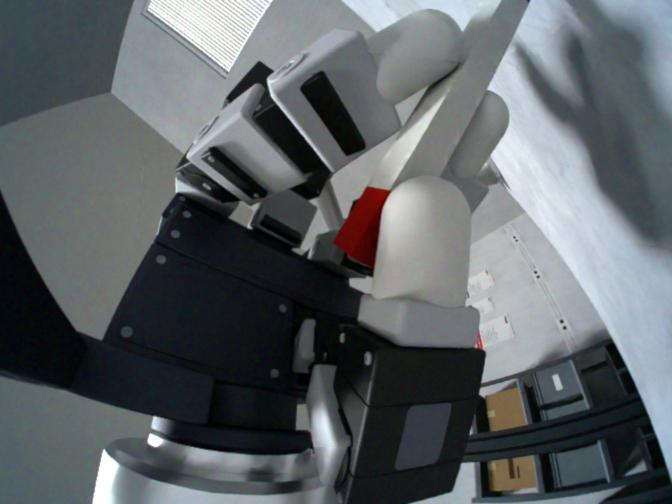

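>>> {"name": "wait", "arguments": {
  "seconds": 0.5
}}

>>> {"name": "zoom_image", "arguments": {
  "camera": "cam_right_wrist",
  "region": [300, 0, 560, 300]
}}

Scene clock: 6346.07 s.
left_arm: end_effector_position=(+0.2927, +0.8847, +0.2300) hand_goal=(+0.000, +0.000, +0.000, +0.000, +0.000, +0.000, +0.000, +0.000, +0.000, +0.000, +0.000, +0.000, +0.000, +0.000, +0.000, +0.000) hand_measured=(-0.018, +0.000, -0.006, -0.004, -0.002, -0.006, +0.002, -0.002, -0.018, +0.000, -0.008, -0.004, -0.016, +0.000, -0.008, -0.004) hand_current_ma=(-89, +0, -29, -15, -10, -31, +8, -6, -87, +0, -35, -14, -78, +0, -31, -14) hand_state=(goal, goal, goal, goal, goal, goal, goal, goal, goal, goal, goal, goal, goal, goal, goal, goal) hand_current_limit=0.40 hand_speed=-0.60 end_effector_quat_wxyz=(+0.000, +0.016, +1.000, +0.000) | right_arm: end_effector_position=(+0.3529, -0.0459, +0.1287) hand_goal=(+0.862, +0.390, -0.840, -0.986, +0.914, -0.678, -0.702, +0.974, -0.300, +0.000, -0.400, -0.500, +0.862, -0.406, -0.840, -0.986) hand_measured=(+0.852, +0.350, -0.848, -0.988, +0.898, -0.676, -0.730, +0.946, -0.282, -0.004, -0.396, -0.502, +0.858, -0.362, -0.844, -0.988) hand_current_ma=(-9, -57, -6, -1, -17, +0, -60, -62, +22, -1, +3, -1, -2, +65, -3, -1) hand_state=(goal, blocked, goal, goal, goal, goal, blocked, blocked, goal, goal, goal, goal, goal, blocked, goal, goal) hand_current_limit=0.00 hand_speed=-0.80 end_effector_quat_wxyz=(+0.702, -0.701, +0.090, -0.091)
Joint positions: left_arm=[-0.281 -1.556 2.144 0.983 1.571 1.29] | right_arm=[0.498 -1.293 2.163 -0.874 0.769 0.001]
Joint torques (N m): left_arm=[1.6 -48.92 -44.89 5.86 1.23 -0.41] | right_arm=[-12.9 -72.64 -21.01 -2.15 -1.18 3.14]
Wrist force (N): left_arm=[-0.3 -0.1 0.2] | right_arm=[0.7 -0.5 -0.5]
Wrist torque (N m): left_arm=[0.17 0.07 -0.03] | right_arm=[-0.15 -0.12 0.11]
Wrist force, peak (N): left_arm=[-0.4 0.1 1.0] | right_arm=[1.4 -0.9 -0.7]
Hand target: left_arm +0.2927, +0.8847, +0.2300; +0.000, +0.016, +1.000, +0.000 | right_arm +0.3529, -0.0459, +0.1287; +0.702, -0.701, +0.090, -0.091
Off the commanded pose: left_arm 0.000 m, 0 deg | right_arm 0.000 m, 0 deg.
wait: 0.50 s; at rest from the start

Scaled by 1.680 from the camera's 672x504 image, which has a finer 960x720 frame.
This view is cut from an older image: the scene may have changed since it was taken.

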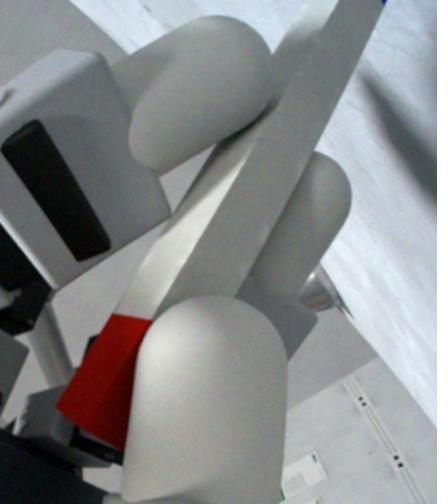

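>>> {"name": "execute_actions", "arguments": {
  "actions": []
}}

>>> {"name": "zoom_image", "arguments": {
  "camera": "cam_right_wrist",
  "region": [240, 80, 560, 400]
}}

Scene clock: 6398.60 s.
left_arm: end_effector_position=(+0.2927, +0.8847, +0.2300) hand_goal=(+0.000, +0.000, +0.000, +0.000, +0.000, +0.000, +0.000, +0.000, +0.000, +0.000, +0.000, +0.000, +0.000, +0.000, +0.000, +0.000) hand_measured=(-0.018, +0.000, -0.006, -0.004, -0.002, -0.006, +0.002, -0.002, -0.018, +0.000, -0.008, -0.004, -0.016, +0.000, -0.008, -0.004) hand_current_ma=(-89, +0, -29, -15, -10, -31, +8, -6, -87, +0, -35, -14, -78, +0, -31, -14) hand_state=(goal, goal, goal, goal, goal, goal, goal, goal, goal, goal, goal, goal, goal, goal, goal, goal) hand_current_limit=0.40 hand_speed=-0.60 end_effector_quat_wxyz=(+0.000, +0.016, +1.000, +0.000) | right_arm: end_effector_position=(+0.3529, -0.0459, +0.1287) hand_goal=(+0.862, +0.390, -0.840, -0.986, +0.914, -0.678, -0.702, +0.974, -0.300, +0.000, -0.400, -0.500, +0.862, -0.406, -0.840, -0.986) hand_measured=(+0.852, +0.350, -0.848, -0.988, +0.898, -0.676, -0.730, +0.946, -0.282, -0.004, -0.396, -0.502, +0.858, -0.362, -0.844, -0.988) hand_current_ma=(-9, -57, -6, -1, -17, +0, -60, -62, +22, -1, +3, -1, -2, +65, -3, -1) hand_state=(goal, blocked, goal, goal, goal, goal, blocked, blocked, goal, goal, goal, goal, goal, blocked, goal, goal) hand_current_limit=0.00 hand_speed=-0.80 end_effector_quat_wxyz=(+0.702, -0.701, +0.090, -0.091)
Joint positions: left_arm=[-0.281 -1.556 2.144 0.983 1.571 1.29] | right_arm=[0.498 -1.293 2.163 -0.874 0.769 0.001]
Joint velocities: within noise
Joint torques (N m): left_arm=[0.58 -47.52 -44.76 6.17 0.76 -0.64] | right_arm=[-10.48 -73.76 -21.19 -2.26 -0.89 3.1]
Motor temperatures (°C): left_arm=[34 32 32 39 36 35] | right_arm=[33 32 33 40 36 36]
Wrist force (N): left_arm=[0.1 0.5 0.7] | right_arm=[0.9 -0.4 -0.4]
Wrist torque (N m): left_arm=[0.21 0.02 0.00] | right_arm=[-0.17 -0.15 0.14]
Wrist force, peak (N): left_arm=[0.2 0.2 1.1] | right_arm=[1.6 -0.3 -1.0]
Hand target: left_arm +0.2927, +0.8847, +0.2300; +0.000, +0.016, +1.000, +0.000 | right_arm +0.3529, -0.0459, +0.1287; +0.702, -0.701, +0.090, -0.091
Off the commanded pose: left_arm 0.000 m, 0 deg | right_arm 0.000 m, 0 deg.

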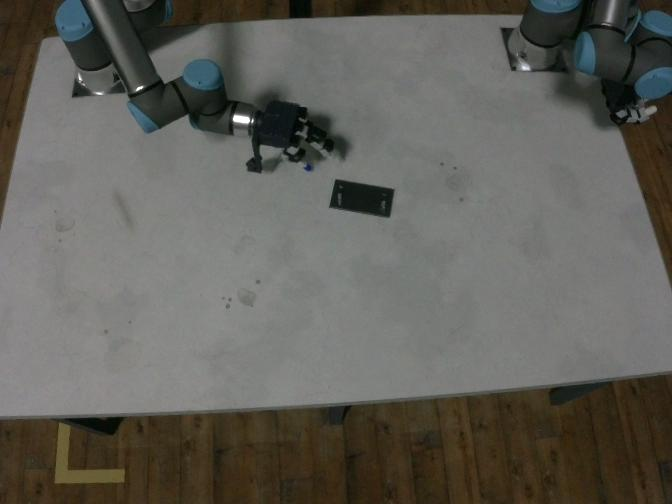

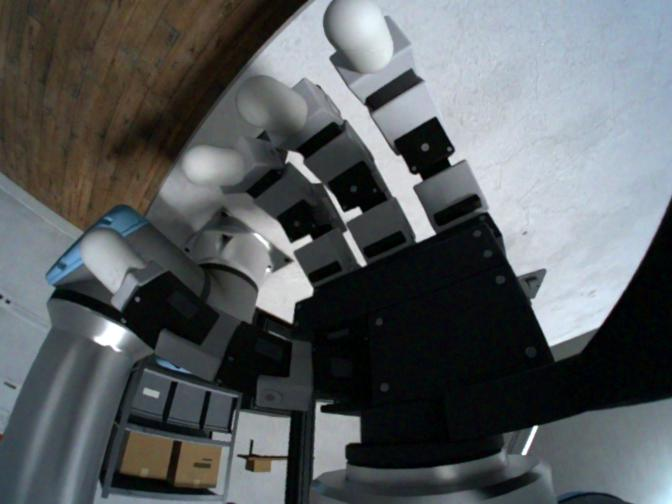

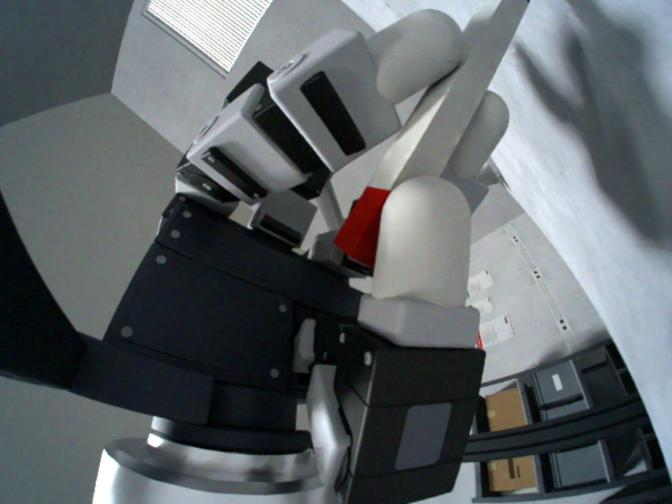

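Scaled by 1.575 from the camera's 672x504 image, which has a finer 960x720 frame.

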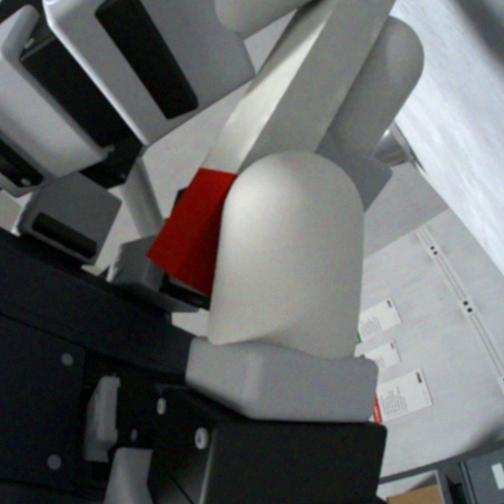

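>>> {"name": "zoom_image", "arguments": {
  "camera": "cam_right_wrist",
  "region": [330, 60, 490, 220]
}}

Scaled by 3.150 from the camera's 672x504 image, which has a finer 960x720 frame.

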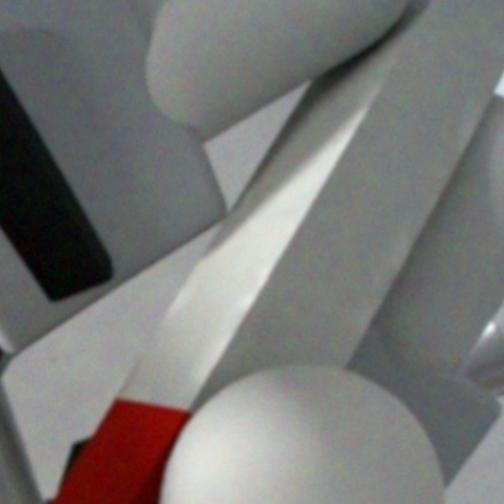

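>>> {"name": "execute_actions", "arguments": {
  "actions": [
    [[0,0,0,0,0,0,0,0,0,0,0,0,0,0,0,0,0,0,0,0,0,0,0.4,-0.6,0,0,0,0,0,0,0.863,0.39,-0.839,-0.986,0.897,-0.678,-0.756,0.929,-0.3,0,-0.4,-0.5,0.863,-0.405,-0.839,-0.986,0,-0.8]],
    [[0,0,0,0,0,0,0,0,0,0,0,0,0,0,0,0,0,0,0,0,0,0,0.4,-0.6,0,0,0,0,0,0,0.863,0.39,-0.839,-0.986,0.887,-0.678,-0.811,0.892,-0.3,0,-0.4,-0.5,0.863,-0.405,-0.839,-0.986,0,-0.8]],
    [[0,0,0,0,0,0,0,0,0,0,0,0,0,0,0,0,0,0,0,0,0,0,0.4,-0.6,0,0,0,0,0,0,0.863,0.39,-0.839,-0.986,0.357,-0.678,-0.811,0.892,-0.3,0,-0.4,-0.5,0.863,-0.405,-0.839,-0.986,0,-0.8]],
    [[0,0,0,0,0,0,0,0,0,0,0,0,0,0,0,0,0,0,0,0,0,0,0.4,-0.6,0,0,0,0,0,0,0.863,0.39,-0.839,-0.986,0.357,-0.678,-0.811,0.892,-0.3,0,-0.4,-0.5,0.863,-0.405,-0.839,-0.986,0,-0.8]]
  ],
  "cameras": ["cam_right_wrist"]
}}

Scene clock: 6670.93 s.
left_arm: end_effector_position=(+0.2927, +0.8847, +0.2300) hand_goal=(+0.000, +0.000, +0.000, +0.000, +0.000, +0.000, +0.000, +0.000, +0.000, +0.000, +0.000, +0.000, +0.000, +0.000, +0.000, +0.000) hand_measured=(-0.018, +0.000, -0.006, -0.004, -0.002, -0.006, +0.002, -0.002, -0.018, +0.000, -0.008, -0.004, -0.016, +0.000, -0.008, -0.004) hand_current_ma=(-89, +0, -29, -15, -10, -31, +8, -6, -87, +0, -35, -14, -78, +0, -31, -14) hand_state=(goal, goal, goal, goal, goal, goal, goal, goal, goal, goal, goal, goal, goal, goal, goal, goal) hand_current_limit=0.40 hand_speed=-0.60 end_effector_quat_wxyz=(+0.000, +0.016, +1.000, +0.000) | right_arm: end_effector_position=(+0.3529, -0.0459, +0.1287) hand_goal=(+0.862, +0.390, -0.840, -0.986, +0.356, -0.678, -0.812, +0.892, -0.300, +0.000, -0.400, -0.500, +0.862, -0.406, -0.840, -0.986) hand_measured=(+0.852, +0.350, -0.848, -0.988, +0.362, -0.676, -0.808, +0.894, -0.282, -0.004, -0.396, -0.502, +0.860, -0.362, -0.844, -0.988) hand_current_ma=(-9, -57, -6, -1, +4, +0, +4, +1, +22, -1, +3, -1, -1, +65, -3, -1) hand_state=(goal, blocked, goal, goal, goal, goal, goal, goal, goal, goal, goal, goal, goal, blocked, goal, goal) hand_current_limit=0.00 hand_speed=-0.80 end_effector_quat_wxyz=(+0.702, -0.701, +0.090, -0.091)
Joint positions: left_arm=[-0.281 -1.556 2.144 0.983 1.571 1.29] | right_arm=[0.498 -1.293 2.163 -0.874 0.769 0.001]
Joint torques (N m): left_arm=[0.89 -47.36 -44.65 5.9 1.2 -0.89] | right_arm=[-10.62 -71.43 -21.97 -1.9 -0.77 3.13]
Wrist force (N): left_arm=[0.0 -0.1 0.4] | right_arm=[0.9 -0.4 -1.0]
Wrist torque (N m): left_arm=[0.16 0.03 0.00] | right_arm=[-0.09 -0.15 0.12]
Wrist force, peak (N): left_arm=[-0.6 0.1 0.9] | right_arm=[1.6 -0.8 -0.7]
Hand target: left_arm +0.2927, +0.8847, +0.2300; +0.000, +0.016, +1.000, +0.000 | right_arm +0.3529, -0.0459, +0.1287; +0.702, -0.701, +0.090, -0.091
Off the commanded pose: left_arm 0.000 m, 0 deg | right_arm 0.000 m, 0 deg.
Step readings (end_effector_position of left_arm | right_arm):
0: (+0.2927, +0.8847, +0.2300) | (+0.3529, -0.0459, +0.1287)
1: (+0.2927, +0.8847, +0.2300) | (+0.3529, -0.0459, +0.1287)
2: (+0.2927, +0.8847, +0.2300) | (+0.3529, -0.0459, +0.1287)
4: (+0.2927, +0.8847, +0.2300) | (+0.3529, -0.0459, +0.1287)
8: (+0.2927, +0.8847, +0.2300) | (+0.3529, -0.0459, +0.1287)
15: (+0.2927, +0.8847, +0.2300) | (+0.3529, -0.0459, +0.1287)
16: (+0.2927, +0.8847, +0.2300) | (+0.3529, -0.0459, +0.1287)
17: (+0.2927, +0.8847, +0.2300) | (+0.3529, -0.0459, +0.1287)
19: (+0.2927, +0.8847, +0.2300) | (+0.3529, -0.0459, +0.1287)
23: (+0.2927, +0.8847, +0.2300) | (+0.3529, -0.0459, +0.1287)
30: (+0.2927, +0.8847, +0.2300) | (+0.3529, -0.0459, +0.1287)
31: (+0.2927, +0.8847, +0.2300) | (+0.3529, -0.0459, +0.1287)
32: (+0.2927, +0.8847, +0.2300) | (+0.3529, -0.0459, +0.1287)
34: (+0.2927, +0.8847, +0.2300) | (+0.3529, -0.0459, +0.1287)
38: (+0.2927, +0.8847, +0.2300) | (+0.3529, -0.0459, +0.1287)
45: (+0.2927, +0.8847, +0.2300) | (+0.3529, -0.0459, +0.1287)
46: (+0.2927, +0.8847, +0.2300) | (+0.3529, -0.0459, +0.1287)
47: (+0.2927, +0.8847, +0.2300) | (+0.3529, -0.0459, +0.1287)
49: (+0.2927, +0.8847, +0.2300) | (+0.3529, -0.0459, +0.1287)
53: (+0.2927, +0.8847, +0.2300) | (+0.3529, -0.0459, +0.1287)
60: (+0.2927, +0.8847, +0.2300) | (+0.3529, -0.0459, +0.1287)
Images, in order (width x height): cam_right_wrist 672x504.

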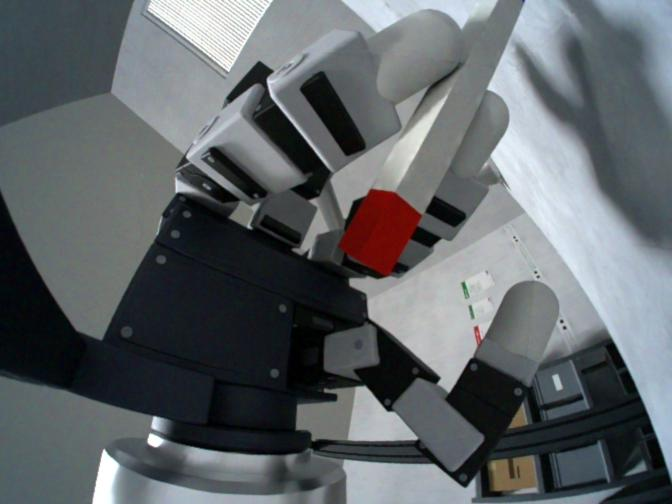

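>>> {"name": "move", "arguments": {
  "target": [0,0,0,0,0,0,0,0,0,0,0,0,0,0,0,0,0,0,0,0,0,0,0.4,-0.6,0,0.0395,0,-0.0555,0,0,0.863,0.39,-0.839,-0.986,0.357,-0.678,-0.811,0.892,-0.3,0,-0.4,-0.5,0.863,-0.405,-0.839,-0.986,0,-0.8],
  "speed": 0.1
}}

>>> {"name": "move", "arguments": {
  "target": [0,0,0,0,0,0,0,0,0,0,0,0,0,0,0,0,0,0,0,0,0,0,0.4,-0.6,0,0.09686,0.01707,0,0,0,0.863,0.39,-0.839,-0.986,0.357,-0.678,-0.811,0.892,-0.3,0,-0.4,-0.5,0.863,-0.405,-0.839,-0.986,0,-0.8],
  "speed": 0.02,
  "stop_force": 5,
  "cameras": ["cam_right_wrist"]
}}

Scene clock: 6685.37 s.
left_arm: end_effector_position=(+0.2927, +0.8847, +0.2300) hand_goal=(+0.000, +0.000, +0.000, +0.000, +0.000, +0.000, +0.000, +0.000, +0.000, +0.000, +0.000, +0.000, +0.000, +0.000, +0.000, +0.000) hand_measured=(-0.018, +0.000, -0.006, -0.004, -0.002, -0.006, +0.002, -0.002, -0.018, +0.000, -0.008, -0.004, -0.016, +0.000, -0.008, -0.004) hand_current_ma=(-89, +0, -29, -15, -10, -31, +8, -6, -87, +0, -35, -14, -78, +0, -31, -14) hand_state=(goal, goal, goal, goal, goal, goal, goal, goal, goal, goal, goal, goal, goal, goal, goal, goal) hand_current_limit=0.40 hand_speed=-0.60 end_effector_quat_wxyz=(+0.000, +0.016, +1.000, +0.000) | right_arm: end_effector_position=(+0.3529, -0.0459, +0.1051) hand_goal=(+0.862, +0.390, -0.840, -0.986, +0.356, -0.678, -0.812, +0.892, -0.300, +0.000, -0.400, -0.500, +0.862, -0.406, -0.840, -0.986) hand_measured=(+0.852, +0.350, -0.848, -0.988, +0.362, -0.676, -0.808, +0.894, -0.284, -0.004, -0.396, -0.502, +0.860, -0.362, -0.844, -0.988) hand_current_ma=(-9, -57, -6, -1, +4, +0, +4, +1, +18, -1, +3, -1, -1, +65, -3, -1) hand_state=(goal, blocked, goal, goal, goal, goal, goal, goal, goal, goal, goal, goal, goal, blocked, goal, goal) hand_current_limit=0.00 hand_speed=-0.80 end_effector_quat_wxyz=(-0.638, +0.759, -0.097, +0.083)
Joint positions: left_arm=[-0.281 -1.556 2.144 0.983 1.571 1.29] | right_arm=[0.522 -1.255 2.07 -0.576 0.807 -0.169]
Joint torques (N m): left_arm=[1.78 -46.47 -44.56 6.15 0.53 -0.72] | right_arm=[11.21 -45.98 -43.37 0.79 2.26 -3.37]
Wrist force (N): left_arm=[0.1 -0.2 0.6] | right_arm=[1.1 -0.1 -0.5]
Wrist torque (N m): left_arm=[0.13 0.01 0.02] | right_arm=[-0.02 -0.17 0.36]
Wrist force, peak (N): left_arm=[0.0 0.7 0.8] | right_arm=[1.6 -0.8 -0.7]
Hand target: left_arm +0.2927, +0.8847, +0.2300; +0.000, +0.016, +1.000, +0.000 | right_arm +0.3529, -0.0459, +0.1050; -0.638, +0.759, -0.097, +0.083
Off the commanded pose: left_arm 0.000 m, 0 deg | right_arm 0.000 m, 0 deg.
move: done

Scene clock: 6689.23 s.
left_arm: end_effector_position=(+0.2927, +0.8847, +0.2300) hand_goal=(+0.000, +0.000, +0.000, +0.000, +0.000, +0.000, +0.000, +0.000, +0.000, +0.000, +0.000, +0.000, +0.000, +0.000, +0.000, +0.000) hand_measured=(-0.018, +0.000, -0.006, -0.004, -0.002, -0.006, +0.002, -0.002, -0.018, +0.000, -0.008, -0.004, -0.016, +0.000, -0.008, -0.004) hand_current_ma=(-89, +0, -29, -15, -10, -31, +8, -6, -87, +0, -35, -14, -78, +0, -31, -14) hand_state=(goal, goal, goal, goal, goal, goal, goal, goal, goal, goal, goal, goal, goal, goal, goal, goal) hand_current_limit=0.40 hand_speed=-0.60 end_effector_quat_wxyz=(+0.000, +0.016, +1.000, +0.000) | right_arm: end_effector_position=(+0.3531, -0.0458, +0.0460) hand_goal=(+0.862, +0.390, -0.840, -0.986, +0.356, -0.678, -0.812, +0.892, -0.300, +0.000, -0.400, -0.500, +0.862, -0.406, -0.840, -0.986) hand_measured=(+0.852, +0.350, -0.848, -0.988, +0.362, -0.676, -0.808, +0.894, -0.284, -0.004, -0.396, -0.502, +0.860, -0.362, -0.844, -0.988) hand_current_ma=(-9, -57, -6, -1, +4, +0, +4, +1, +18, -1, +3, -1, -1, +65, -3, -1) hand_state=(goal, blocked, goal, goal, goal, goal, goal, goal, goal, goal, goal, goal, goal, blocked, goal, goal) hand_current_limit=0.00 hand_speed=-0.80 end_effector_quat_wxyz=(-0.638, +0.759, -0.097, +0.083)
Joint positions: left_arm=[-0.281 -1.556 2.144 0.983 1.571 1.29] | right_arm=[0.522 -1.171 2.096 -0.686 0.808 -0.169]
Joint torques (N m): left_arm=[0.78 -46.32 -43.69 6.06 0.67 -0.88] | right_arm=[10.71 -48.95 -15.93 -2.17 1.94 0.52]
Wrist force (N): left_arm=[-0.2 -0.4 0.8] | right_arm=[1.4 -0.7 -0.6]
Wrist torque (N m): left_arm=[0.09 0.05 -0.01] | right_arm=[-0.08 -0.22 0.36]
Wrist force, peak (N): left_arm=[-0.7 0.0 1.1] | right_arm=[1.5 -0.7 -1.0]
Hand target: left_arm +0.2927, +0.8847, +0.2300; +0.000, +0.016, +1.000, +0.000 | right_arm +0.3531, -0.0458, +0.0460; -0.638, +0.759, -0.097, +0.083
Off the commanded pose: left_arm 0.000 m, 0 deg | right_arm 0.000 m, 0 deg.
move: done
Images, in order (width x height): cam_right_wrist 672x504.

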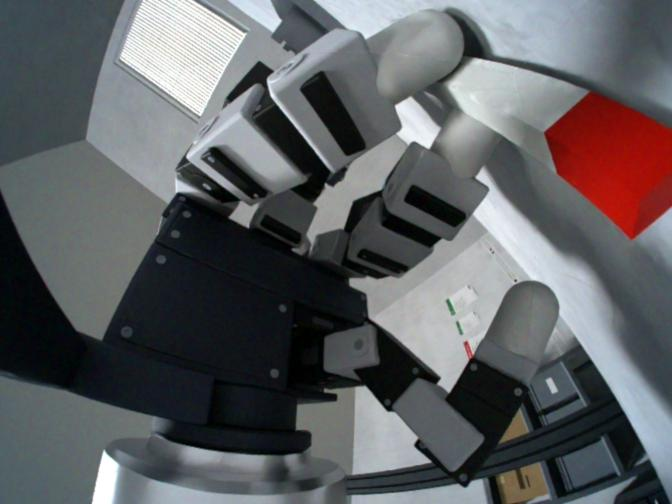

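>>> {"name": "move", "arguments": {
  "target": [0,0,0,0,0,0,0,0,0,0,0,0,0,0,0,0,0,0,0,0,0,0,0.4,-0.6,0,-0.1358,-0.0239,0.0555,0,0,0.863,0.39,-0.839,-0.986,0.357,-0.678,-0.811,0.892,-0.3,0,-0.4,-0.5,0.863,-0.405,-0.839,-0.986,0,-0.8],
  "speed": 0.1,
  "cameras": ["cam_right_wrist"]
}}

Scene clock: 6702.60 s.
left_arm: end_effector_position=(+0.2927, +0.8847, +0.2300) hand_goal=(+0.000, +0.000, +0.000, +0.000, +0.000, +0.000, +0.000, +0.000, +0.000, +0.000, +0.000, +0.000, +0.000, +0.000, +0.000, +0.000) hand_measured=(-0.018, +0.000, -0.006, -0.004, -0.002, -0.006, +0.002, -0.002, -0.018, +0.000, -0.008, -0.004, -0.016, +0.000, -0.008, -0.004) hand_current_ma=(-89, +0, -29, -15, -10, -31, +8, -6, -87, +0, -35, -14, -78, +0, -31, -14) hand_state=(goal, goal, goal, goal, goal, goal, goal, goal, goal, goal, goal, goal, goal, goal, goal, goal) hand_current_limit=0.40 hand_speed=-0.60 end_effector_quat_wxyz=(+0.000, +0.016, +1.000, +0.000) | right_arm: end_effector_position=(+0.3529, -0.0459, +0.1287) hand_goal=(+0.862, +0.390, -0.840, -0.986, +0.356, -0.678, -0.812, +0.892, -0.300, +0.000, -0.400, -0.500, +0.862, -0.406, -0.840, -0.986) hand_measured=(+0.852, +0.350, -0.848, -0.988, +0.362, -0.676, -0.808, +0.894, -0.284, -0.002, -0.396, -0.502, +0.860, -0.362, -0.844, -0.988) hand_current_ma=(-9, -57, -6, -1, +4, +0, +4, +1, +18, -1, +3, -1, -1, +65, -3, -1) hand_state=(goal, blocked, goal, goal, goal, goal, goal, goal, goal, goal, goal, goal, goal, blocked, goal, goal) hand_current_limit=0.00 hand_speed=-0.80 end_effector_quat_wxyz=(+0.702, -0.701, +0.090, -0.091)
Joint positions: left_arm=[-0.281 -1.556 2.144 0.983 1.571 1.29] | right_arm=[0.498 -1.293 2.163 -0.873 0.769 0]
Joint torques (N m): left_arm=[0.53 -50.03 -43.81 6.12 0.43 -0.71] | right_arm=[-12.54 -74.69 -19.27 -3.56 -1.96 3.76]
Wrist force (N): left_arm=[-0.4 0.0 0.5] | right_arm=[0.6 0.3 -0.5]
Wrist torque (N m): left_arm=[0.17 0.07 -0.03] | right_arm=[-0.06 -0.10 0.10]
Wrist force, peak (N): left_arm=[0.2 0.0 1.2] | right_arm=[1.2 -1.2 -1.1]
Hand target: left_arm +0.2927, +0.8847, +0.2300; +0.000, +0.016, +1.000, +0.000 | right_arm +0.3529, -0.0459, +0.1288; +0.702, -0.701, +0.090, -0.091
Off the commanded pose: left_arm 0.000 m, 0 deg | right_arm 0.000 m, 0 deg.
move: done
Images, in order (width x height): cam_right_wrist 672x504.

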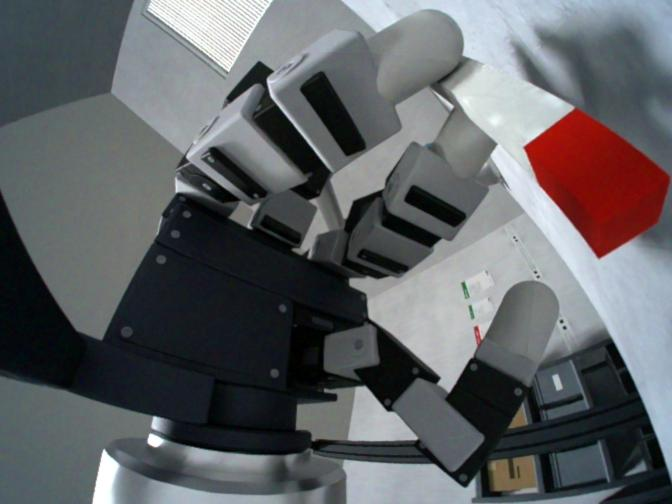

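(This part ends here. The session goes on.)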